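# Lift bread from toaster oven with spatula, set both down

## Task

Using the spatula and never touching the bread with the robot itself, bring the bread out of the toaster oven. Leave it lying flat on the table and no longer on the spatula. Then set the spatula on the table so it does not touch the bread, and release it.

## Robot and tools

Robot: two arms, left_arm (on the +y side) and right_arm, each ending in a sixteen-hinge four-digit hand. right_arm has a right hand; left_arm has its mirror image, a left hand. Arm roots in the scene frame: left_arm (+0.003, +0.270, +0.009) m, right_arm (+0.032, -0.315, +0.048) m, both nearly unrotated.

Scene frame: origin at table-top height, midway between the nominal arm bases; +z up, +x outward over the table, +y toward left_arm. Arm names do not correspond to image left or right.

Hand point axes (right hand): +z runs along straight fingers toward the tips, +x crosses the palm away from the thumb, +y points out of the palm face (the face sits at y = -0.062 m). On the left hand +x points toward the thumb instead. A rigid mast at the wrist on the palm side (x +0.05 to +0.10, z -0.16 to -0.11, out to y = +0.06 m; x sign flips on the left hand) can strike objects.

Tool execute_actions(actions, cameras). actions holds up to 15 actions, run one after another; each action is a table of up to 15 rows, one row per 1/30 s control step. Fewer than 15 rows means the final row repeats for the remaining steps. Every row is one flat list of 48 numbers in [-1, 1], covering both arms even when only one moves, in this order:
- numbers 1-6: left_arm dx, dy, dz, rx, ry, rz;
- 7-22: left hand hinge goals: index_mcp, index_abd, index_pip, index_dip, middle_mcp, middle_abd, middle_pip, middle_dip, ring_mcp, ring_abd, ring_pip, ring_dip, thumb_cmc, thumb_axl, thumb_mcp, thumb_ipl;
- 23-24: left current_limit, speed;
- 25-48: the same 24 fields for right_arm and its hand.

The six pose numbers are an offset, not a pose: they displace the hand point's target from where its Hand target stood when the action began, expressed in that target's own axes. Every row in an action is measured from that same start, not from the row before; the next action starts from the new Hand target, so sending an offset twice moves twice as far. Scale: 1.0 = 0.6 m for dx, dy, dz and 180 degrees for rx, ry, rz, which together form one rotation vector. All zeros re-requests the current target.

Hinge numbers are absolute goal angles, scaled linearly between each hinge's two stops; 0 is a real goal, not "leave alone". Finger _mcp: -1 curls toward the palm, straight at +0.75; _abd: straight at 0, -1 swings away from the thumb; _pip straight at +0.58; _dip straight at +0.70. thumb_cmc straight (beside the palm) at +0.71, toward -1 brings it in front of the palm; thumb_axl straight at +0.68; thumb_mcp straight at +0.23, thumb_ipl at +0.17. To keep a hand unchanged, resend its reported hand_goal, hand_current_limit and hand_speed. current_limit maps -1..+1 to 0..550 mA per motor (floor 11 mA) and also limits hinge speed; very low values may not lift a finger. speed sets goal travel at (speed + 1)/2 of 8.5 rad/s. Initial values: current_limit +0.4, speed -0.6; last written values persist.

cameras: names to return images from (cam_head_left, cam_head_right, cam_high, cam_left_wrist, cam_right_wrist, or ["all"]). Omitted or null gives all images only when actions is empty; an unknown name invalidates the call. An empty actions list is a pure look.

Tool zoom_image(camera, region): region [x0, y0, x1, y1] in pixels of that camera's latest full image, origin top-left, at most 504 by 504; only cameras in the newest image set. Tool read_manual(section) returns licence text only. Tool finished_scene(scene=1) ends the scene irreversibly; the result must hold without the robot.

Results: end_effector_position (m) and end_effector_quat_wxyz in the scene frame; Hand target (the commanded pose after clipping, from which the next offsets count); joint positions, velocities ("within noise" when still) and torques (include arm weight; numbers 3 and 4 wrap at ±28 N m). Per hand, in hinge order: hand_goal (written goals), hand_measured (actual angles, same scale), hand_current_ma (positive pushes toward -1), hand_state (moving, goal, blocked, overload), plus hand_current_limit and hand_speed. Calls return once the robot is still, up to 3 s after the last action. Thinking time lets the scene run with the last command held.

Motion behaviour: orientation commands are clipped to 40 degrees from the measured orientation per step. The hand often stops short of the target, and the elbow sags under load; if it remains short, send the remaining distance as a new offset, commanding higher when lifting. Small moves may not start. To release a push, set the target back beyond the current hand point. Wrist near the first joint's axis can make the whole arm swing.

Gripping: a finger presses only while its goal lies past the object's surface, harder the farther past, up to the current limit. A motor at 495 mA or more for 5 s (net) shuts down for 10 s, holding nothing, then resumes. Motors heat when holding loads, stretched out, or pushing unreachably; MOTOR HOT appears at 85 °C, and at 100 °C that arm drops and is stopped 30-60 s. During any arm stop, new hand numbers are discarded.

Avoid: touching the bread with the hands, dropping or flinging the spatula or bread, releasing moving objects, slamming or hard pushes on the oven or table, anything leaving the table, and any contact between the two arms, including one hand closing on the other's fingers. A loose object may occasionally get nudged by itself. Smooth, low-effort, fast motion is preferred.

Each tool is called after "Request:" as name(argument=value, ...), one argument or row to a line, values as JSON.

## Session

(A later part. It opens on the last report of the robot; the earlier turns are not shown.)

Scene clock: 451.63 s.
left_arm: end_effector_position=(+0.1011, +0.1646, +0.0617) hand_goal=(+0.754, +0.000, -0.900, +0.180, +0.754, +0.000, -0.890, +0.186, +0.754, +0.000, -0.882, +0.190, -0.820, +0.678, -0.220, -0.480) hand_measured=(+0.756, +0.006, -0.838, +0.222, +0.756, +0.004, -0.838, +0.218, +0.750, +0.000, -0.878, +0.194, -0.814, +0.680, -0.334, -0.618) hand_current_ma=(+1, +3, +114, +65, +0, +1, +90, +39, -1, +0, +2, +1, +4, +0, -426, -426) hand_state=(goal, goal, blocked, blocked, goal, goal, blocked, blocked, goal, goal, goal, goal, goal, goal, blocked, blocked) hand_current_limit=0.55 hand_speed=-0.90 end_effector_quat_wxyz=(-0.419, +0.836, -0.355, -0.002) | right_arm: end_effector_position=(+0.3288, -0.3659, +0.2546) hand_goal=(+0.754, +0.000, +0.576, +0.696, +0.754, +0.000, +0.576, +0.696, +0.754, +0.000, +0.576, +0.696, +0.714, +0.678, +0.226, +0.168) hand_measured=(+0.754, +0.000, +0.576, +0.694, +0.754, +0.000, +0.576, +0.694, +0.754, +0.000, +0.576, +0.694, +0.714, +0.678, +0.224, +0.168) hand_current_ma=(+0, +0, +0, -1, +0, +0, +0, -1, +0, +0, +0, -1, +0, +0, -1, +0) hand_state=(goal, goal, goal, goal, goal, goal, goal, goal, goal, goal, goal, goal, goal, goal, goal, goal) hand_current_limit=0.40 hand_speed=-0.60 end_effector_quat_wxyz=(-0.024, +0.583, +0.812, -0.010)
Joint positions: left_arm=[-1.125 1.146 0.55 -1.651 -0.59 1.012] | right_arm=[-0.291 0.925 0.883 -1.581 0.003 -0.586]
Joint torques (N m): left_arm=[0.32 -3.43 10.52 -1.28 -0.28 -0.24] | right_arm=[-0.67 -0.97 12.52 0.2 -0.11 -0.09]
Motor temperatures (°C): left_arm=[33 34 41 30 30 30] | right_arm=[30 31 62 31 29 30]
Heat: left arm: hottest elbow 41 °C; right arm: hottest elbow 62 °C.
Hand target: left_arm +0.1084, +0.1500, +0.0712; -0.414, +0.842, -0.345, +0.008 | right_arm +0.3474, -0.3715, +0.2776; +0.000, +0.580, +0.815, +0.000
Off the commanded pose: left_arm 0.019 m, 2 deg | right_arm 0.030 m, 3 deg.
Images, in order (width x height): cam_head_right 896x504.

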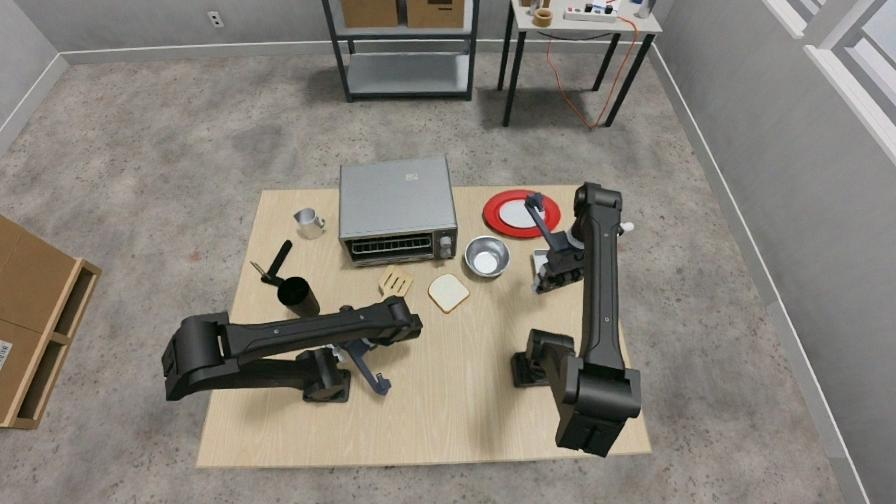

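Request:
execute_actions(
  actions=[
    [[0.0071,0.0348,-0.0403,-0.0181,-0.0469,-0.0437,0.753,0,-0.9,0.18,0.753,0,-0.89,0.185,0.753,0,-0.883,0.19,-0.82,0.678,-0.22,-0.48,0.55,-0.9,0,0,0,0,0,0,0.754,0,0.576,0.696,0.754,0,0.576,0.696,0.754,0,0.576,0.696,0.714,0.678,0.226,0.168,0.4,-0.6]],
  ],
  cameras=["cam_head_right"],
)

Request:
zoom_image(
  camera="cam_head_right",
  region=[350, 220, 500, 340],
)

Scene clock: 452.57 s.
left_arm: end_effector_position=(+0.1011, +0.1646, +0.0617) hand_goal=(+0.754, +0.000, -0.900, +0.180, +0.754, +0.000, -0.890, +0.186, +0.754, +0.000, -0.882, +0.190, -0.820, +0.678, -0.220, -0.480) hand_measured=(+0.756, +0.006, -0.838, +0.222, +0.756, +0.004, -0.838, +0.218, +0.750, +0.000, -0.878, +0.194, -0.814, +0.680, -0.334, -0.618) hand_current_ma=(+1, +3, +114, +65, +0, +1, +90, +39, -1, +0, +2, +1, +4, +0, -426, -426) hand_state=(goal, goal, blocked, blocked, goal, goal, blocked, blocked, goal, goal, goal, goal, goal, goal, blocked, blocked) hand_current_limit=0.55 hand_speed=-0.90 end_effector_quat_wxyz=(-0.419, +0.836, -0.354, -0.002) | right_arm: end_effector_position=(+0.3288, -0.3659, +0.2546) hand_goal=(+0.754, +0.000, +0.576, +0.696, +0.754, +0.000, +0.576, +0.696, +0.754, +0.000, +0.576, +0.696, +0.714, +0.678, +0.226, +0.168) hand_measured=(+0.754, +0.000, +0.576, +0.694, +0.754, +0.000, +0.576, +0.694, +0.754, +0.000, +0.576, +0.694, +0.714, +0.678, +0.224, +0.168) hand_current_ma=(+0, +0, +0, -1, +0, +0, +0, -1, +0, +0, +0, -1, +0, +0, -1, +0) hand_state=(goal, goal, goal, goal, goal, goal, goal, goal, goal, goal, goal, goal, goal, goal, goal, goal) hand_current_limit=0.40 hand_speed=-0.60 end_effector_quat_wxyz=(-0.024, +0.583, +0.812, -0.010)
Joint positions: left_arm=[-1.125 1.146 0.55 -1.651 -0.59 1.011] | right_arm=[-0.291 0.925 0.883 -1.581 0.003 -0.586]
Joint torques (N m): left_arm=[0.32 -3.55 10.43 -1.25 -0.27 -0.24] | right_arm=[-0.62 -0.5 12.36 0.36 -0.14 -0.08]
Motor temperatures (°C): left_arm=[33 34 41 30 30 30] | right_arm=[30 31 62 31 29 30]
Heat: left arm: hottest elbow 41 °C; right arm: hottest elbow 62 °C.
Hand target: left_arm +0.1082, +0.1503, +0.0709; -0.413, +0.842, -0.345, +0.008 (last step not sent: back at the drive's target) | right_arm +0.3474, -0.3715, +0.2776; +0.000, +0.580, +0.815, +0.000
Off the commanded pose: left_arm 0.045 m, 13 deg | right_arm 0.030 m, 3 deg.
pose unreachable (left arm): on one or more control steps of this call, first in action 0 (counted from 0), this arm could not follow its commanded pose, so it was not sent that pose on those steps. It may still have moved: this result reports where it is.
cause: moving toward the commanded pose would bring two parts of the arm too close to each other (joints 3 (elbow) to 6 (wrist roll) lie between them).
Images, in order (width x height): cam_head_right 896x504.

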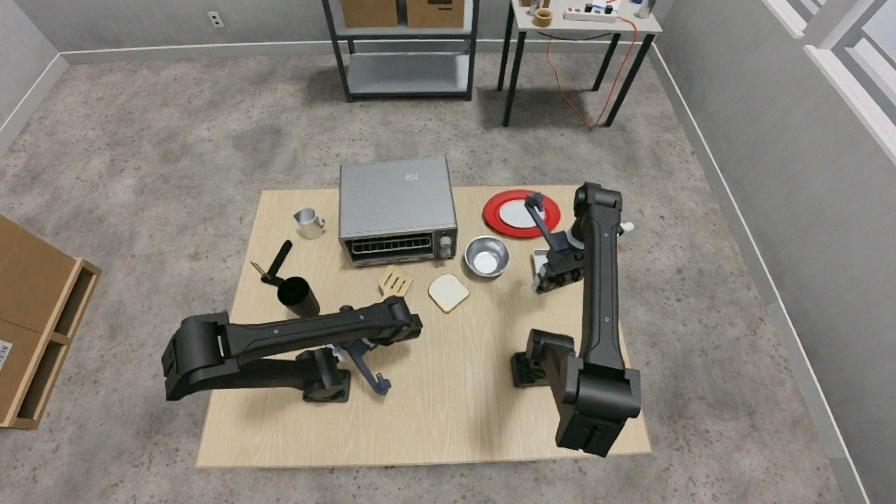

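Scaled by 3.360.

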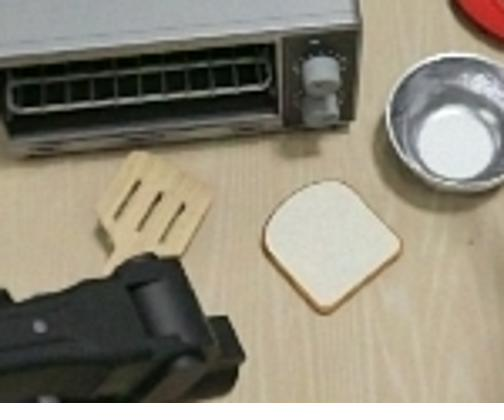

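Request:
execute_actions(
  actions=[
    [[0.010,0.0258,0.0241,0,0,0,0.753,0,-0.9,0.18,0.753,0,-0.89,0.185,0.753,0,-0.883,0.19,-0.82,0.678,-0.22,-0.48,0.55,-0.9,0,0,0,0,0,0,0.754,0,0.576,0.696,0.754,0,0.576,0.696,0.754,0,0.576,0.696,0.714,0.678,0.226,0.168,0.4,-0.6]],
  ],
  cameras=["cam_head_right","cam_left_wrist"],
)

Request:
zoom_image(
  camera="cam_head_right",
  region=[350, 220, 500, 340],
)

Request:
zoom_image(
  camera="cam_left_wrist",
  region=[0, 200, 300, 450],
)

Scene clock: 454.03 s.
left_arm: end_effector_position=(+0.1053, +0.1549, +0.0493) hand_goal=(+0.754, +0.000, -0.900, +0.180, +0.754, +0.000, -0.890, +0.186, +0.754, +0.000, -0.882, +0.190, -0.820, +0.678, -0.220, -0.480) hand_measured=(+0.756, +0.006, -0.838, +0.222, +0.756, +0.004, -0.838, +0.218, +0.750, +0.000, -0.878, +0.194, -0.814, +0.680, -0.334, -0.618) hand_current_ma=(+1, +3, +114, +65, +0, +1, +90, +39, -1, +0, +2, +1, +4, +0, -426, -426) hand_state=(goal, goal, blocked, blocked, goal, goal, blocked, blocked, goal, goal, goal, goal, goal, goal, blocked, blocked) hand_current_limit=0.55 hand_speed=-0.90 end_effector_quat_wxyz=(-0.415, +0.839, -0.353, +0.002) | right_arm: end_effector_position=(+0.3288, -0.3659, +0.2546) hand_goal=(+0.754, +0.000, +0.576, +0.696, +0.754, +0.000, +0.576, +0.696, +0.754, +0.000, +0.576, +0.696, +0.714, +0.678, +0.226, +0.168) hand_measured=(+0.754, +0.000, +0.576, +0.694, +0.754, +0.000, +0.576, +0.694, +0.754, +0.000, +0.576, +0.694, +0.714, +0.678, +0.224, +0.168) hand_current_ma=(+0, +0, +0, -1, +0, +0, +0, -1, +0, +0, +0, -1, +0, +0, -1, +0) hand_state=(goal, goal, goal, goal, goal, goal, goal, goal, goal, goal, goal, goal, goal, goal, goal, goal) hand_current_limit=0.40 hand_speed=-0.60 end_effector_quat_wxyz=(-0.024, +0.583, +0.812, -0.010)
Joint positions: left_arm=[-1.125 1.194 0.55 -1.59 -0.589 1.01] | right_arm=[-0.291 0.925 0.883 -1.581 0.003 -0.586]
Joint torques (N m): left_arm=[0.32 -4.01 7.05 -0.4 -0.31 -0.24] | right_arm=[-0.79 -0.26 12.42 0.31 -0.15 -0.1]
Motor temperatures (°C): left_arm=[33 34 41 30 30 30] | right_arm=[30 31 62 31 29 30]
Heat: left arm: hottest elbow 41 °C; right arm: hottest elbow 62 °C.
Hand target: left_arm +0.1082, +0.1503, +0.0489; -0.413, +0.842, -0.345, +0.008 | right_arm +0.3474, -0.3715, +0.2776; +0.000, +0.580, +0.815, +0.000
Off the commanded pose: left_arm 0.006 m, 1 deg | right_arm 0.030 m, 3 deg.
camera_calibration:
cam_left_wrist: T_world_to_cam=[[-0.247496, 0.702671, 0.667082, -0.15172], [0.383279, -0.561335, 0.733484, -0.0402504], [0.889855, 0.437213, -0.130391, -0.034827], [0, 0, 0, 1]] pos_world=[0.00886818, 0.099242, 0.126191]
Images, in order (width x height): cam_head_right 896x504, cam_left_wrist 672x504.

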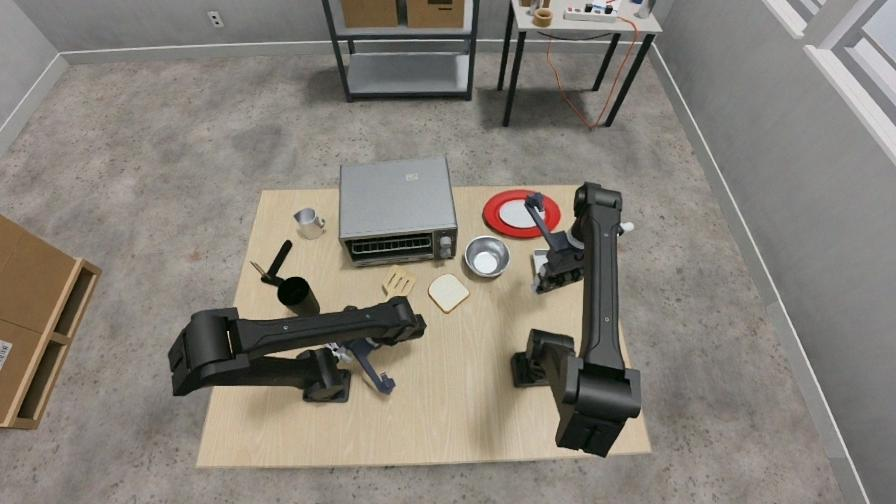

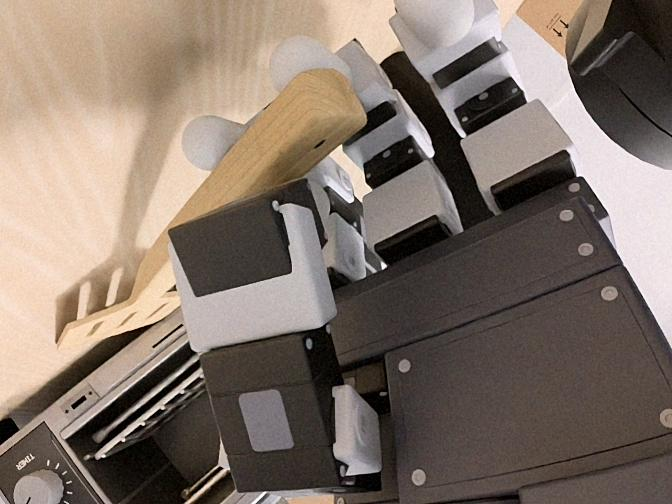

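Scaled by 3.360.

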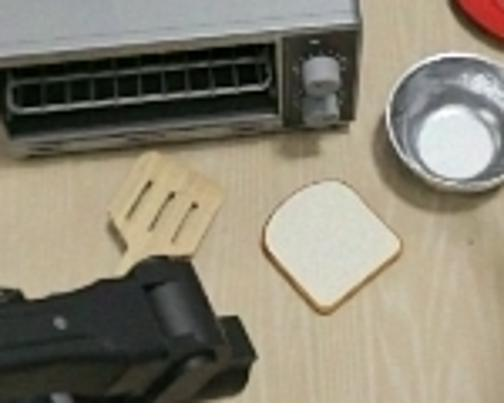

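Scaled by 1.680 from the camera's 672x504 image, which has a finer 960x720 frame.

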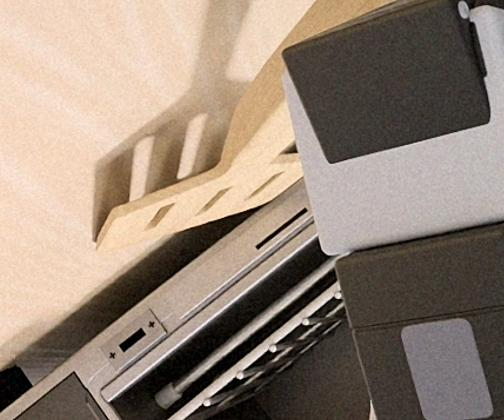

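Request:
execute_actions(
  actions=[
    [[0.0068,0.0176,0.0164,0.0024,0.0107,-0.0125,0.753,0,-0.9,0.18,0.753,0,-0.89,0.185,0.753,0,-0.883,0.19,-0.82,0.678,-0.22,-0.48,0.55,-0.9,0,0,0,0,0,0,0.754,0,0.576,0.696,0.754,0,0.576,0.696,0.754,0,0.576,0.696,0.714,0.678,0.226,0.168,0.4,-0.6]],
  ],
  cameras=["cam_high","cam_left_wrist"],
)

Request:
zoom_image(
  camera="cam_high",
  region=[430, 80, 650, 220],
)

Request:
zoom_image(
  camera="cam_left_wrist",
  region=[0, 200, 300, 450],
)

Scene clock: 455.10 s.
left_arm: end_effector_position=(+0.1073, +0.1534, +0.0355) hand_goal=(+0.754, +0.000, -0.900, +0.180, +0.754, +0.000, -0.890, +0.186, +0.754, +0.000, -0.882, +0.190, -0.820, +0.678, -0.220, -0.480) hand_measured=(+0.756, +0.006, -0.838, +0.222, +0.756, +0.004, -0.838, +0.218, +0.750, +0.000, -0.878, +0.194, -0.814, +0.680, -0.334, -0.618) hand_current_ma=(+1, +3, +114, +65, +0, +1, +90, +39, -1, +0, +2, +1, +4, +0, -426, -426) hand_state=(goal, goal, blocked, blocked, goal, goal, blocked, blocked, goal, goal, goal, goal, goal, goal, blocked, blocked) hand_current_limit=0.55 hand_speed=-0.90 end_effector_quat_wxyz=(-0.409, +0.848, -0.336, +0.024) | right_arm: end_effector_position=(+0.3288, -0.3659, +0.2546) hand_goal=(+0.754, +0.000, +0.576, +0.696, +0.754, +0.000, +0.576, +0.696, +0.754, +0.000, +0.576, +0.696, +0.714, +0.678, +0.226, +0.168) hand_measured=(+0.754, +0.000, +0.576, +0.694, +0.754, +0.000, +0.576, +0.694, +0.754, +0.000, +0.576, +0.694, +0.714, +0.678, +0.224, +0.168) hand_current_ma=(+0, +0, +0, -1, +0, +0, +0, -1, +0, +0, +0, -1, +0, +0, -1, +0) hand_state=(goal, goal, goal, goal, goal, goal, goal, goal, goal, goal, goal, goal, goal, goal, goal, goal) hand_current_limit=0.40 hand_speed=-0.60 end_effector_quat_wxyz=(-0.024, +0.583, +0.812, -0.010)
Joint positions: left_arm=[-1.139 1.2 0.516 -1.528 -0.592 0.961] | right_arm=[-0.291 0.925 0.883 -1.581 0.003 -0.586]
Joint torques (N m): left_arm=[-0.91 -3.72 6.32 -0.32 -0.49 -0.25] | right_arm=[-0.32 -0.56 12.36 0.38 -0.14 -0.09]
Motor temperatures (°C): left_arm=[33 34 41 30 30 30] | right_arm=[30 31 62 31 29 30]
Heat: left arm: hottest elbow 41 °C; right arm: hottest elbow 62 °C.
Hand target: left_arm +0.1082, +0.1501, +0.0340; -0.410, +0.847, -0.336, +0.032 | right_arm +0.3474, -0.3715, +0.2776; +0.000, +0.580, +0.815, +0.000
Off the commanded pose: left_arm 0.004 m, 1 deg | right_arm 0.030 m, 3 deg.
camera_calibration:
cam_left_wrist: T_world_to_cam=[[-0.288216, 0.720207, 0.631058, -0.137955], [0.358887, -0.529742, 0.768488, -0.0352289], [0.887768, 0.447969, -0.105793, -0.0400112], [0, 0, 0, 1]] pos_world=[0.00840294, 0.0986179, 0.109898]
Images, in order (width x height): cam_high 896x504, cam_left_wrist 672x504.

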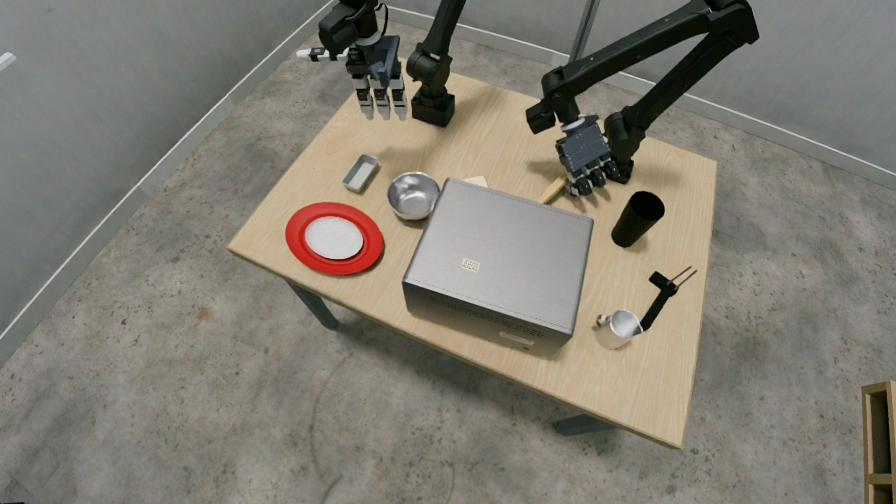

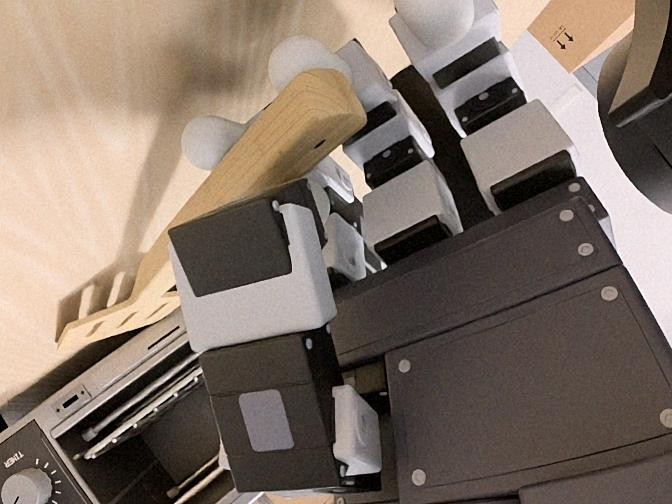

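Scaled by 2.291.

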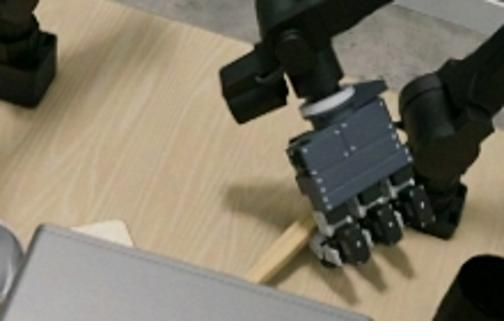

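Scaled by 1.680 from the camera's 672x504 image, which has a finer 960x720 frame.

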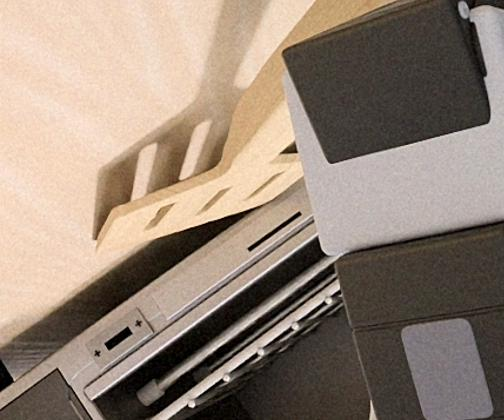

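Request:
execute_actions(
  actions=[
    [[0.0054,0.0141,0.0131,0.0016,0.0071,-0.0083,0.753,0,-0.9,0.18,0.753,0,-0.89,0.185,0.753,0,-0.883,0.19,-0.82,0.678,-0.22,-0.48,0.55,-0.9,0,0,0,0,0,0,0.754,0,0.576,0.696,0.754,0,0.576,0.696,0.754,0,0.576,0.696,0.714,0.678,0.226,0.168,0.4,-0.6]],
  ],
  cameras=["cam_head_right","cam_head_left","cam_left_wrist"],
)

Request:
zoom_image(
  camera="cam_head_right",
  region=[350, 220, 500, 340],
)

Request:
zoom_image(
  camera="cam_left_wrist",
  region=[0, 200, 300, 450],
)

Scene clock: 456.00 s.
left_arm: end_effector_position=(+0.1079, +0.1533, +0.0236) hand_goal=(+0.754, +0.000, -0.900, +0.180, +0.754, +0.000, -0.890, +0.186, +0.754, +0.000, -0.882, +0.190, -0.820, +0.678, -0.220, -0.480) hand_measured=(+0.756, +0.006, -0.838, +0.222, +0.756, +0.004, -0.838, +0.218, +0.750, +0.000, -0.878, +0.194, -0.814, +0.680, -0.334, -0.618) hand_current_ma=(+1, +3, +114, +65, +0, +1, +90, +39, -1, +0, +2, +1, +4, +0, -426, -426) hand_state=(goal, goal, blocked, blocked, goal, goal, blocked, blocked, goal, goal, goal, goal, goal, goal, blocked, blocked) hand_current_limit=0.55 hand_speed=-0.90 end_effector_quat_wxyz=(-0.407, +0.851, -0.329, +0.039) | right_arm: end_effector_position=(+0.3288, -0.3659, +0.2546) hand_goal=(+0.754, +0.000, +0.576, +0.696, +0.754, +0.000, +0.576, +0.696, +0.754, +0.000, +0.576, +0.696, +0.714, +0.678, +0.226, +0.168) hand_measured=(+0.754, +0.000, +0.576, +0.694, +0.754, +0.000, +0.576, +0.694, +0.754, +0.000, +0.576, +0.694, +0.714, +0.678, +0.224, +0.168) hand_current_ma=(+0, +0, +0, -1, +0, +0, +0, -1, +0, +0, +0, -1, +0, +0, -1, +0) hand_state=(goal, goal, goal, goal, goal, goal, goal, goal, goal, goal, goal, goal, goal, goal, goal, goal) hand_current_limit=0.40 hand_speed=-0.60 end_effector_quat_wxyz=(-0.024, +0.583, +0.812, -0.010)
Joint positions: left_arm=[-1.157 1.216 0.489 -1.478 -0.599 0.927] | right_arm=[-0.291 0.925 0.883 -1.581 0.003 -0.586]
Joint torques (N m): left_arm=[-0.91 -3.78 6.05 -0.24 -0.48 -0.24] | right_arm=[-1.03 -0.67 12.51 0.36 -0.14 -0.11]
Motor temperatures (°C): left_arm=[33 34 41 30 30 30] | right_arm=[30 31 62 31 29 30]
Heat: left arm: hottest elbow 41 °C; right arm: hottest elbow 62 °C.
Hand target: left_arm +0.1087, +0.1499, +0.0219; -0.408, +0.850, -0.329, +0.047 | right_arm +0.3474, -0.3715, +0.2776; +0.000, +0.580, +0.815, +0.000
Off the commanded pose: left_arm 0.004 m, 1 deg | right_arm 0.030 m, 3 deg.
camera_calibration:
cam_left_wrist: T_world_to_cam=[[-0.307907, 0.729273, 0.611027, -0.128943], [0.335084, -0.517956, 0.787045, -0.0260643], [0.890456, 0.447082, -0.0848853, -0.0424398], [0, 0, 0, 1]] pos_world=[0.00682188, 0.0995088, 0.0956992]
Images, in order (width x height): cam_head_left 896x504, cam_head_right 896x504, cam_left_wrist 672x504.

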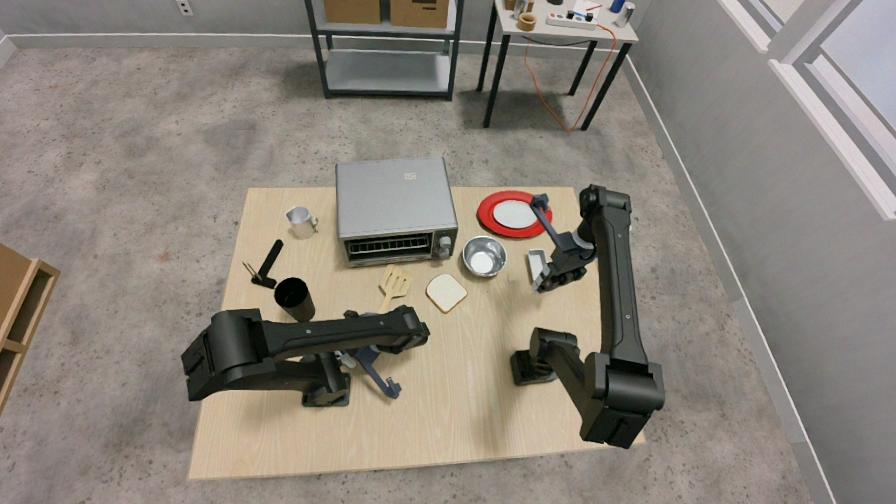

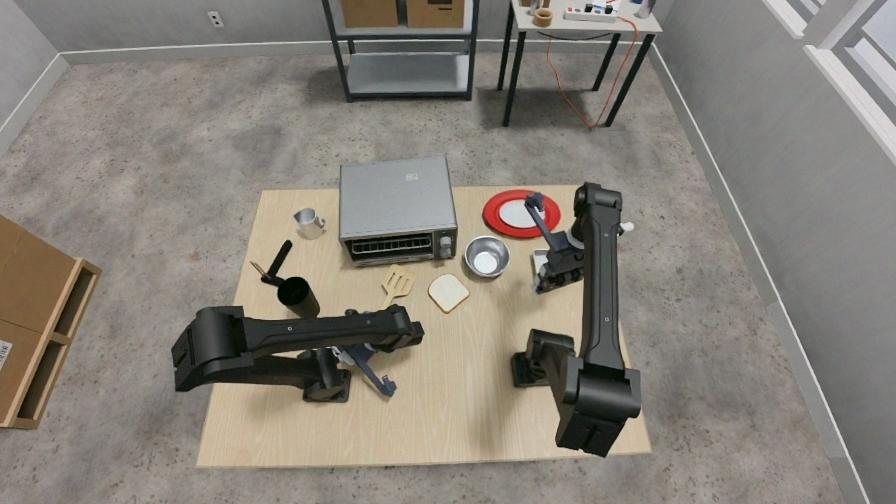

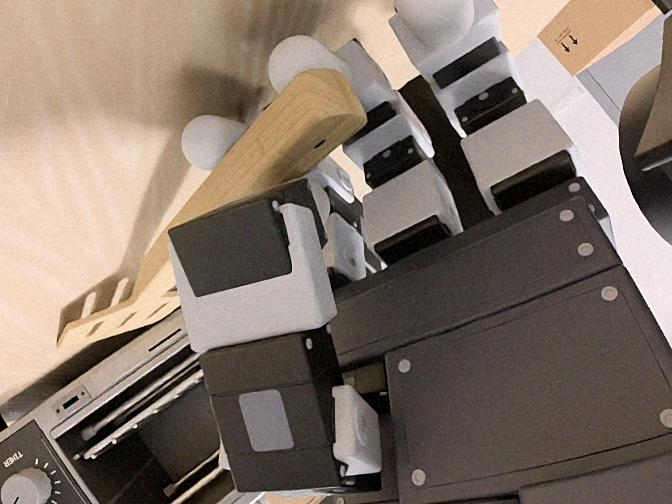

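Scaled by 3.360.

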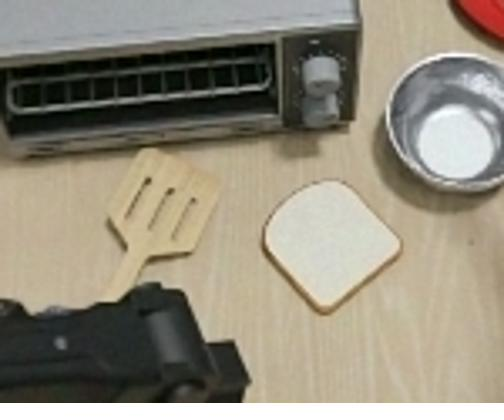

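Scaled by 1.680 from the camera's 672x504 image, which has a finer 960x720 frame.

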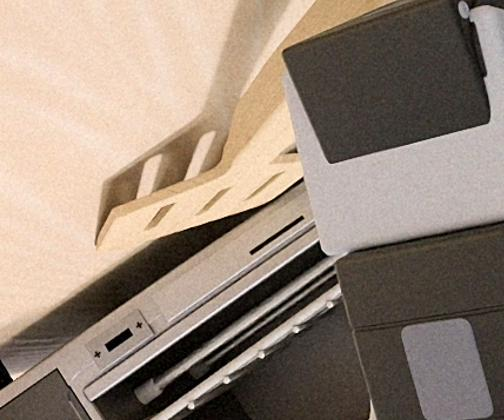

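Request:
execute_actions(
  actions=[
    [[0.0009,0.0024,0.0022,-0.0012,-0.0053,0.0063,0.753,0,-0.9,0.18,0.753,0,-0.89,0.185,0.753,0,-0.883,0.19,-0.82,0.678,-0.22,-0.48,0.55,-0.9,0,0,0,0,0,0,0.754,0,0.576,0.696,0.754,0,0.576,0.696,0.754,0,0.576,0.696,0.714,0.678,0.226,0.168,0.4,-0.6]],
    [[0,0,0,0,0,0,0.753,0,-0.9,0.18,0.753,0,-0.89,0.185,0.753,0,-0.883,0.19,-0.82,0.678,-0.28,-0.57,0.55,-0.9,0,0,0,0,0,0,0.754,0,0.576,0.696,0.754,0,0.576,0.696,0.754,0,0.576,0.696,0.714,0.678,0.226,0.168,0.4,-0.6]],
    [[0,0,0,0,0,0,0.753,0,-0.87,0.2,0.753,0,-0.87,0.2,0.753,0,-0.883,0.19,-0.82,0.678,-0.32,-0.62,0.55,-0.9,0,0,0,0,0,0,0.754,0,0.576,0.696,0.754,0,0.576,0.696,0.754,0,0.576,0.696,0.714,0.678,0.226,0.168,0.4,-0.6]],
  ],
  cameras=["cam_head_right","cam_left_wrist"],
)

Request:
zoom_image(
  camera="cam_left_wrist",
  region=[0, 200, 300, 450],
)

Scene clock: 458.47 s.
left_arm: end_effector_position=(+0.1083, +0.1547, +0.0220) hand_goal=(+0.754, +0.000, -0.870, +0.200, +0.754, +0.000, -0.870, +0.200, +0.754, +0.000, -0.882, +0.190, -0.820, +0.678, -0.320, -0.620) hand_measured=(+0.762, +0.006, -0.850, +0.224, +0.756, +0.002, -0.848, +0.208, +0.750, +0.000, -0.878, +0.194, -0.816, +0.678, -0.344, -0.632) hand_current_ma=(+4, +3, +20, +25, +0, +1, +23, +5, -1, +0, +2, +1, +2, +0, -41, -15) hand_state=(goal, goal, blocked, blocked, goal, goal, blocked, goal, goal, goal, goal, goal, goal, goal, blocked, goal) hand_current_limit=0.55 hand_speed=-0.90 end_effector_quat_wxyz=(-0.413, +0.848, -0.331, +0.037) | right_arm: end_effector_position=(+0.3288, -0.3659, +0.2546) hand_goal=(+0.754, +0.000, +0.576, +0.696, +0.754, +0.000, +0.576, +0.696, +0.754, +0.000, +0.576, +0.696, +0.714, +0.678, +0.226, +0.168) hand_measured=(+0.754, +0.000, +0.576, +0.694, +0.754, +0.000, +0.576, +0.694, +0.754, +0.000, +0.576, +0.694, +0.714, +0.678, +0.224, +0.168) hand_current_ma=(+0, +0, +0, -1, +0, +0, +0, -1, +0, +0, +0, -1, +0, +0, -1, +0) hand_state=(goal, goal, goal, goal, goal, goal, goal, goal, goal, goal, goal, goal, goal, goal, goal, goal) hand_current_limit=0.40 hand_speed=-0.60 end_effector_quat_wxyz=(-0.024, +0.583, +0.812, -0.010)
Joint positions: left_arm=[-1.157 1.23 0.489 -1.477 -0.604 0.926] | right_arm=[-0.291 0.925 0.883 -1.581 0.003 -0.586]
Joint torques (N m): left_arm=[0.32 -3.43 6.6 0.01 -0.18 -0.01] | right_arm=[-0.79 -0.56 12.42 0.36 -0.16 -0.1]
Motor temperatures (°C): left_arm=[33 34 41 30 30 30] | right_arm=[30 31 62 31 29 30]
Heat: left arm: hottest elbow 41 °C; right arm: hottest elbow 62 °C.
Hand target: left_arm +0.1088, +0.1498, +0.0199; -0.410, +0.848, -0.334, +0.035 | right_arm +0.3474, -0.3715, +0.2776; +0.000, +0.580, +0.815, +0.000
Off the commanded pose: left_arm 0.005 m, 1 deg | right_arm 0.030 m, 3 deg.
camera_calibration:
cam_left_wrist: T_world_to_cam=[[-0.305738, 0.722087, 0.620575, -0.128146], [0.3343, -0.528875, 0.780086, -0.0222327], [0.891497, 0.445961, -0.0796967, -0.0435975], [0, 0, 0, 1]] pos_world=[0.00712031, 0.100217, 0.0933931]
Images, in order (width x height): cam_head_right 896x504, cam_left_wrist 672x504.

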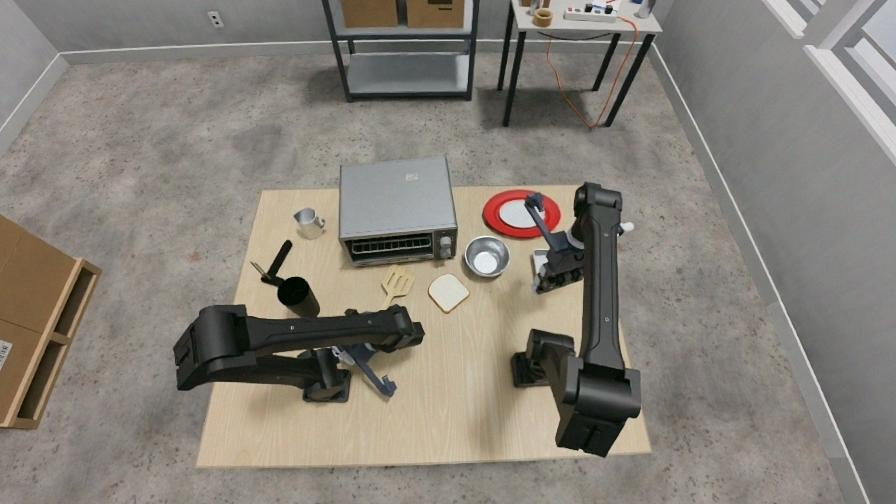

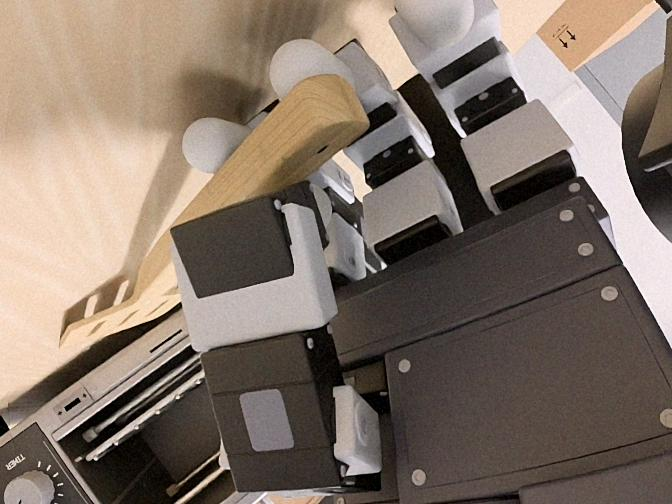

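Scaled by 1.680 from the camera's 672x504 image, which has a finer 960x720 frame.

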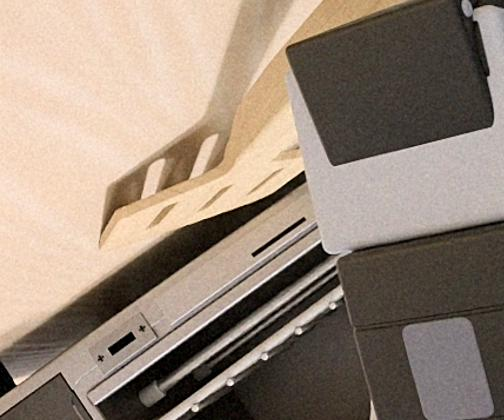

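Request:
execute_actions(
  actions=[
    [[0,0,0,0,0,0,0.753,0,-0.87,0.2,0.753,0,-0.87,0.2,0.753,0,-0.883,0.19,-0.82,0.678,-0.36,-0.72,0.55,-0.9,0,0,0,0,0,0,0.754,0,0.576,0.696,0.754,0,0.576,0.696,0.754,0,0.576,0.696,0.714,0.678,0.226,0.168,0.4,-0.6]],
    [[0,0,0,0,0,0,0.753,0,-0.87,0.2,0.753,0,-0.87,0.2,0.753,0,-0.883,0.19,-0.82,0.678,-0.4,-0.9,0.55,-0.9,0,0,0,0,0,0,0.754,0,0.576,0.696,0.754,0,0.576,0.696,0.754,0,0.576,0.696,0.714,0.678,0.226,0.168,0.4,-0.6]],
  ],
  cameras=["cam_head_right","cam_left_wrist"],
)

Request:
zoom_image(
  camera="cam_left_wrist",
  region=[150, 0, 450, 300],
)

Request:
zoom_image(
  camera="cam_left_wrist",
  region=[0, 200, 300, 450],
)

Scene clock: 462.03 s.
left_arm: end_effector_position=(+0.1083, +0.1546, +0.0217) hand_goal=(+0.754, +0.000, -0.870, +0.200, +0.754, +0.000, -0.870, +0.200, +0.754, +0.000, -0.882, +0.190, -0.820, +0.678, -0.400, -0.900) hand_measured=(+0.764, +0.004, -0.866, +0.208, +0.752, +0.002, -0.864, +0.204, +0.750, +0.000, -0.878, +0.194, -0.816, +0.684, -0.362, -0.852) hand_current_ma=(+8, +1, +2, +4, -1, +1, +3, +1, -1, +0, +2, +1, +1, +5, +84, +121) hand_state=(goal, goal, goal, goal, goal, goal, goal, goal, goal, goal, goal, goal, goal, goal, blocked, blocked) hand_current_limit=0.55 hand_speed=-0.90 end_effector_quat_wxyz=(-0.413, +0.848, -0.331, +0.037) | right_arm: end_effector_position=(+0.3288, -0.3659, +0.2546) hand_goal=(+0.754, +0.000, +0.576, +0.696, +0.754, +0.000, +0.576, +0.696, +0.754, +0.000, +0.576, +0.696, +0.714, +0.678, +0.226, +0.168) hand_measured=(+0.754, +0.000, +0.576, +0.694, +0.754, +0.000, +0.576, +0.694, +0.754, +0.000, +0.576, +0.694, +0.714, +0.678, +0.224, +0.168) hand_current_ma=(+0, +0, +0, -1, +0, +0, +0, -1, +0, +0, +0, -1, +0, +0, -1, +0) hand_state=(goal, goal, goal, goal, goal, goal, goal, goal, goal, goal, goal, goal, goal, goal, goal, goal) hand_current_limit=0.40 hand_speed=-0.60 end_effector_quat_wxyz=(-0.024, +0.583, +0.812, -0.010)
Joint positions: left_arm=[-1.157 1.232 0.489 -1.476 -0.604 0.926] | right_arm=[-0.291 0.925 0.883 -1.581 0.003 -0.586]
Joint torques (N m): left_arm=[0.32 -3.6 6.58 -0.06 -0.17 -0.02] | right_arm=[-1.14 -0.44 12.26 0.34 -0.17 -0.1]
Motor temperatures (°C): left_arm=[33 33 41 30 30 30] | right_arm=[30 31 62 31 29 30]
Heat: left arm: hottest elbow 41 °C; right arm: hottest elbow 62 °C.
Hand target: left_arm +0.1088, +0.1498, +0.0200; -0.410, +0.848, -0.334, +0.035 | right_arm +0.3474, -0.3715, +0.2776; +0.000, +0.580, +0.815, +0.000
Off the commanded pose: left_arm 0.005 m, 1 deg | right_arm 0.030 m, 3 deg.
camera_calibration:
cam_left_wrist: T_world_to_cam=[[-0.305615, 0.721891, 0.620865, -0.127896], [0.334415, -0.529142, 0.779856, -0.0220039], [0.891497, 0.445962, -0.0796968, -0.0435769], [0, 0, 0, 1]] pos_world=[0.00712019, 0.100117, 0.0930929]
Images, in order (width x height): cam_head_right 896x504, cam_left_wrist 672x504.

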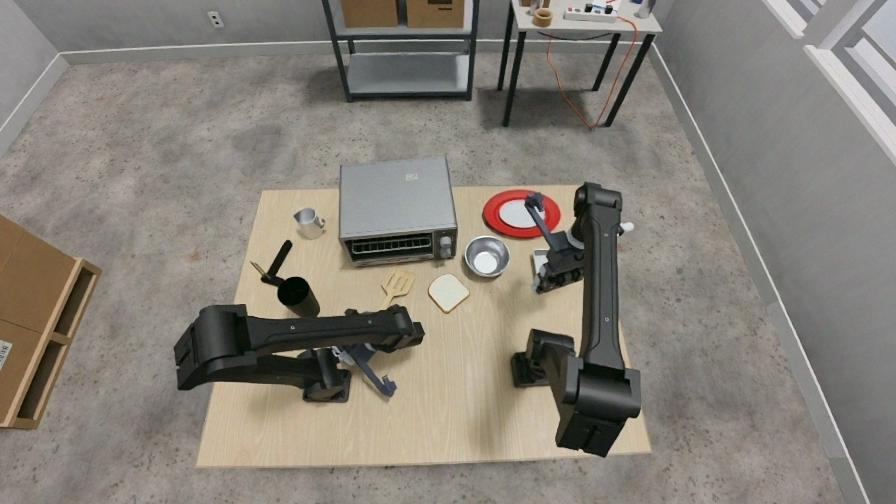

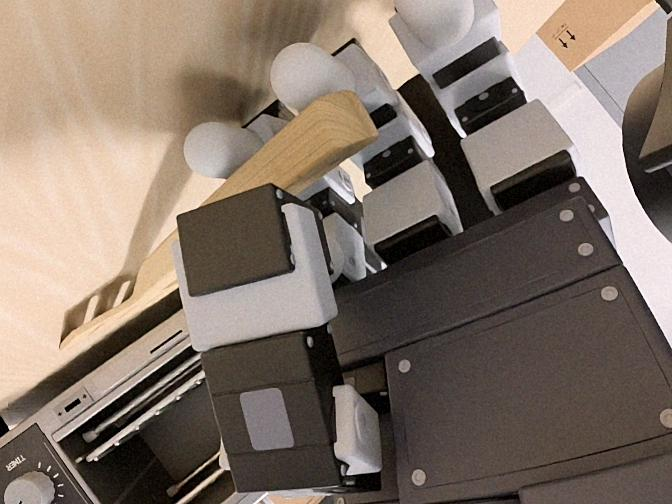

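Scaled by 1.680 from the camera's 672x504 image, which has a finer 960x720 frame.

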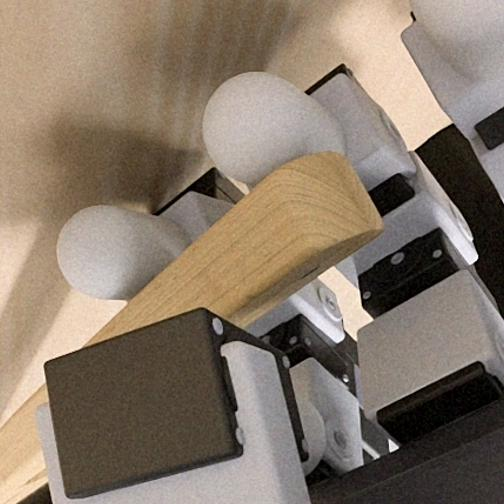

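Scaled by 1.680 from the camera's 672x504 image, which has a finer 960x720 frame.

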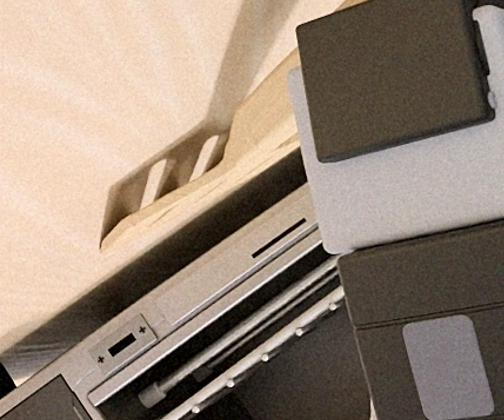

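Request:
execute_actions(
  actions=[
    [[0,0,0,0,0,0,0.753,0,-0.8,0.2,0.753,0,-0.8,0.2,0.753,0,-0.8,0.19,-0.82,0.678,-0.36,-0.84,0.55,-0.9,0,0,0,0,0,0,0.754,0,0.576,0.696,0.754,0,0.576,0.696,0.754,0,0.576,0.696,0.714,0.678,0.226,0.168,0.4,-0.6]],
    [[0,0,0,0,0,0,0.753,0,-0.75,0.2,0.753,0,-0.75,0.2,0.753,0,-0.75,0.19,-0.82,0.678,-0.36,-0.84,0.55,-0.9,0,0,0,0,0,0,0.754,0,0.576,0.696,0.754,0,0.576,0.696,0.754,0,0.576,0.696,0.714,0.678,0.226,0.168,0.4,-0.6]],
  ],
  cameras=["cam_head_right","cam_left_wrist"],
)

Request:
zoom_image(
  camera="cam_left_wrist",
  region=[150, 0, 450, 300],
)

Request:
zoom_image(
  camera="cam_left_wrist",
  region=[0, 200, 300, 450],
)

Scene clock: 463.63 s.
left_arm: end_effector_position=(+0.1090, +0.1547, +0.0218) hand_goal=(+0.754, +0.000, -0.750, +0.200, +0.754, +0.000, -0.750, +0.200, +0.754, +0.000, -0.750, +0.190, -0.820, +0.678, -0.360, -0.840) hand_measured=(+0.758, +0.002, -0.814, +0.206, +0.752, +0.002, -0.752, +0.204, +0.750, +0.000, -0.752, +0.194, -0.816, +0.684, -0.354, -0.842) hand_current_ma=(+1, +0, -123, +4, -1, +1, +0, +1, -1, +0, +0, +1, +1, +4, +4, +0) hand_state=(goal, goal, blocked, goal, goal, goal, goal, goal, goal, goal, goal, goal, goal, goal, goal, goal) hand_current_limit=0.55 hand_speed=-0.90 end_effector_quat_wxyz=(-0.414, +0.847, -0.331, +0.039) | right_arm: end_effector_position=(+0.3288, -0.3659, +0.2546) hand_goal=(+0.754, +0.000, +0.576, +0.696, +0.754, +0.000, +0.576, +0.696, +0.754, +0.000, +0.576, +0.696, +0.714, +0.678, +0.226, +0.168) hand_measured=(+0.754, +0.000, +0.576, +0.694, +0.754, +0.000, +0.576, +0.694, +0.754, +0.000, +0.576, +0.694, +0.714, +0.678, +0.224, +0.168) hand_current_ma=(+0, +0, +0, -1, +0, +0, +0, -1, +0, +0, +0, -1, +0, +0, -1, +0) hand_state=(goal, goal, goal, goal, goal, goal, goal, goal, goal, goal, goal, goal, goal, goal, goal, goal) hand_current_limit=0.40 hand_speed=-0.60 end_effector_quat_wxyz=(-0.024, +0.583, +0.812, -0.010)
Joint positions: left_arm=[-1.157 1.232 0.489 -1.476 -0.608 0.926] | right_arm=[-0.291 0.925 0.883 -1.581 0.003 -0.586]
Joint torques (N m): left_arm=[0.32 -3.6 6.58 -0.05 -0.06 -0.01] | right_arm=[-0.79 -0.44 12.49 0.34 -0.13 -0.09]
Motor temperatures (°C): left_arm=[33 33 41 30 30 30] | right_arm=[30 31 62 31 29 30]
Heat: left arm: hottest elbow 41 °C; right arm: hottest elbow 62 °C.
Hand target: left_arm +0.1088, +0.1498, +0.0200; -0.410, +0.848, -0.334, +0.035 | right_arm +0.3474, -0.3715, +0.2776; +0.000, +0.580, +0.815, +0.000
Off the commanded pose: left_arm 0.005 m, 1 deg | right_arm 0.030 m, 3 deg.
camera_calibration:
cam_left_wrist: T_world_to_cam=[[-0.305685, 0.721905, 0.620814, -0.127924], [0.331003, -0.530782, 0.780197, -0.0217411], [0.892745, 0.443986, -0.0767007, -0.0441659], [0, 0, 0, 1]] pos_world=[0.00752078, 0.100418, 0.0929919]
Images, in order (width x height): cam_head_right 896x504, cam_left_wrist 672x504.

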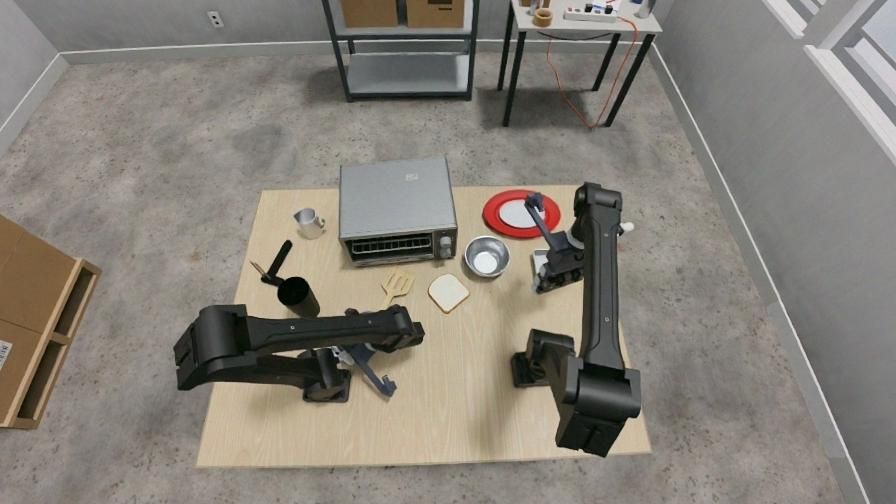

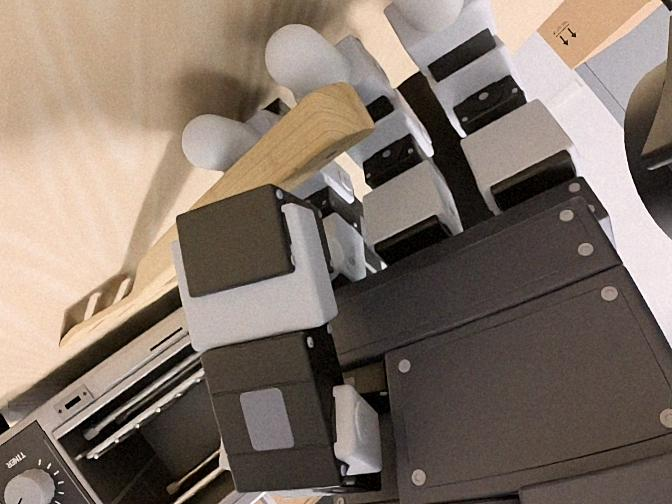

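Scaled by 1.680 from the camera's 672x504 image, which has a finer 960x720 frame.

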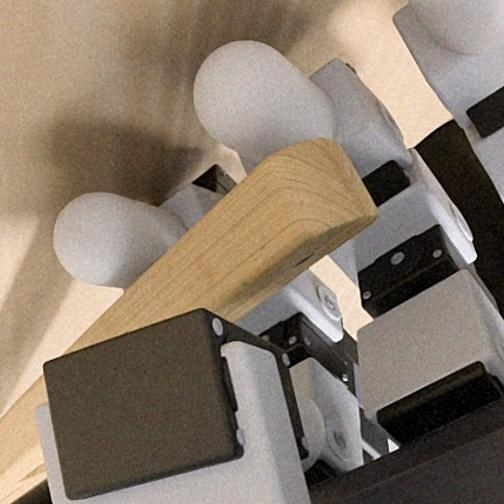

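Scaled by 1.680 from the camera's 672x504 image, which has a finer 960x720 frame.

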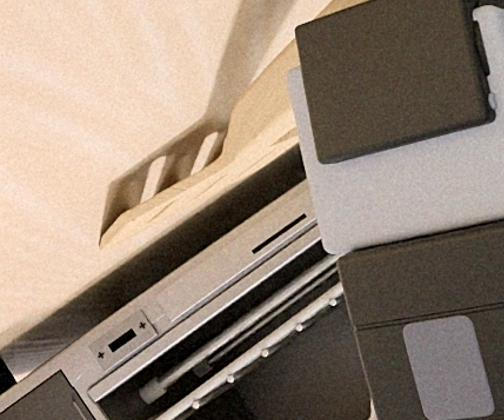

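Request:
execute_actions(
  actions=[
    [[0.0083,-0.0347,-0.0154,0,0,0,0.753,0,-0.68,0.2,0.753,0,-0.64,0.2,0.753,0,-0.64,0.19,-0.82,0.678,-0.36,-0.84,0.55,-0.9,0,0,0,0,0,0,0.754,0,0.576,0.696,0.754,0,0.576,0.696,0.754,0,0.576,0.696,0.714,0.678,0.226,0.168,0.4,-0.6]],
  ],
  cameras=["cam_head_right","cam_left_wrist"],
)

Request:
zoom_image(
  camera="cam_left_wrist",
  region=[150, 0, 450, 300],
)

Scene clock: 464.73 s.
left_arm: end_effector_position=(+0.1121, +0.1638, +0.0278) hand_goal=(+0.754, +0.000, -0.680, +0.200, +0.754, +0.000, -0.640, +0.200, +0.754, +0.000, -0.640, +0.190, -0.820, +0.678, -0.360, -0.840) hand_measured=(+0.752, +0.002, -0.678, +0.206, +0.752, +0.002, -0.642, +0.204, +0.750, +0.000, -0.642, +0.194, -0.816, +0.684, -0.354, -0.842) hand_current_ma=(-1, +0, +0, +4, -1, +1, +0, +1, -1, +0, +0, +1, +1, +4, +4, +0) hand_state=(goal, goal, goal, goal, goal, goal, goal, goal, goal, goal, goal, goal, goal, goal, goal, goal) hand_current_limit=0.55 hand_speed=-0.90 end_effector_quat_wxyz=(-0.422, +0.841, -0.339, +0.026) | right_arm: end_effector_position=(+0.3288, -0.3659, +0.2546) hand_goal=(+0.754, +0.000, +0.576, +0.696, +0.754, +0.000, +0.576, +0.696, +0.754, +0.000, +0.576, +0.696, +0.714, +0.678, +0.226, +0.168) hand_measured=(+0.754, +0.000, +0.576, +0.694, +0.754, +0.000, +0.576, +0.694, +0.754, +0.000, +0.576, +0.694, +0.714, +0.678, +0.224, +0.168) hand_current_ma=(+0, +0, +0, -1, +0, +0, +0, -1, +0, +0, +0, -1, +0, +0, -1, +0) hand_state=(goal, goal, goal, goal, goal, goal, goal, goal, goal, goal, goal, goal, goal, goal, goal, goal) hand_current_limit=0.40 hand_speed=-0.60 end_effector_quat_wxyz=(-0.024, +0.583, +0.812, -0.010)
Joint positions: left_arm=[-1.117 1.215 0.492 -1.5 -0.628 0.977] | right_arm=[-0.291 0.925 0.883 -1.581 0.003 -0.586]
Joint torques (N m): left_arm=[1.44 -5.83 9.65 -1.24 -0.48 -0.02] | right_arm=[-0.79 -0.5 12.37 0.42 -0.15 -0.11]
Motor temperatures (°C): left_arm=[33 33 40 30 30 30] | right_arm=[30 31 62 31 29 30]
Heat: left arm: hottest elbow 40 °C; right arm: hottest elbow 62 °C.
Hand target: left_arm +0.1207, +0.1499, +0.0399; -0.410, +0.848, -0.334, +0.035 | right_arm +0.3474, -0.3715, +0.2776; +0.000, +0.580, +0.815, +0.000
Off the commanded pose: left_arm 0.020 m, 2 deg | right_arm 0.030 m, 3 deg.
camera_calibration:
cam_left_wrist: T_world_to_cam=[[-0.288201, 0.706351, 0.646535, -0.137293], [0.344366, -0.553558, 0.758278, -0.0197726], [0.893506, 0.441181, -0.0837069, -0.0498756], [0, 0, 0, 1]] pos_world=[0.0118051, 0.108036, 0.099583]
Images, in order (width x height): cam_head_right 896x504, cam_left_wrist 672x504.

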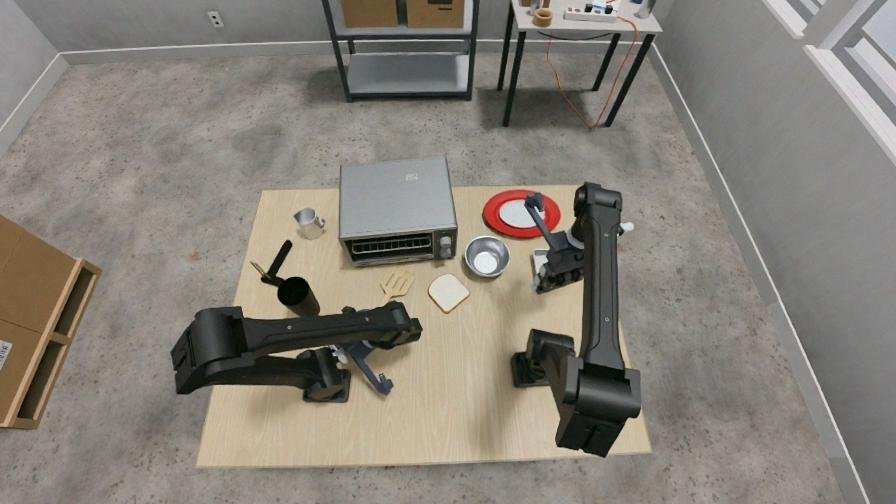

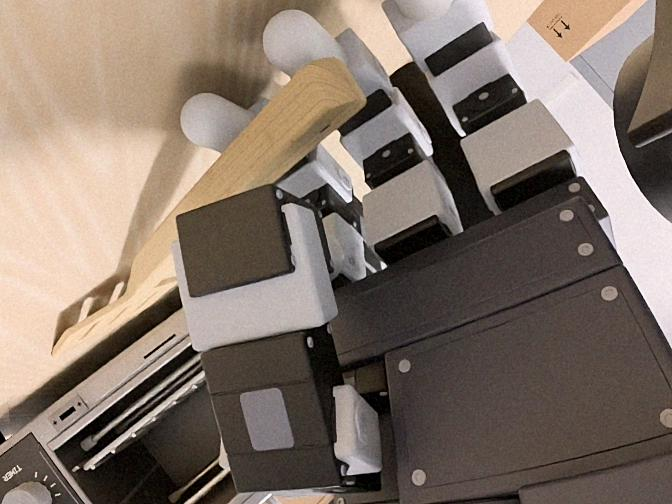

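Scaled by 1.680 from the camera's 672x504 image, which has a finer 960x720 frame.

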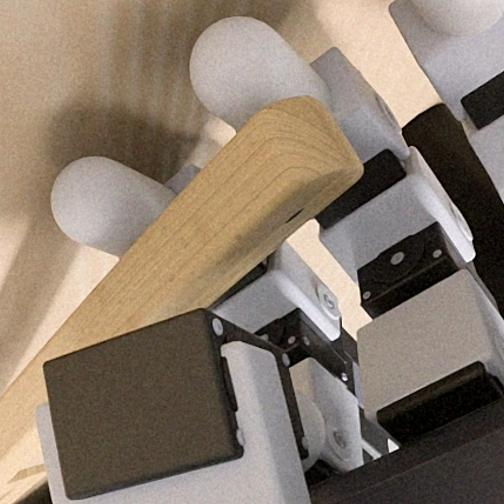

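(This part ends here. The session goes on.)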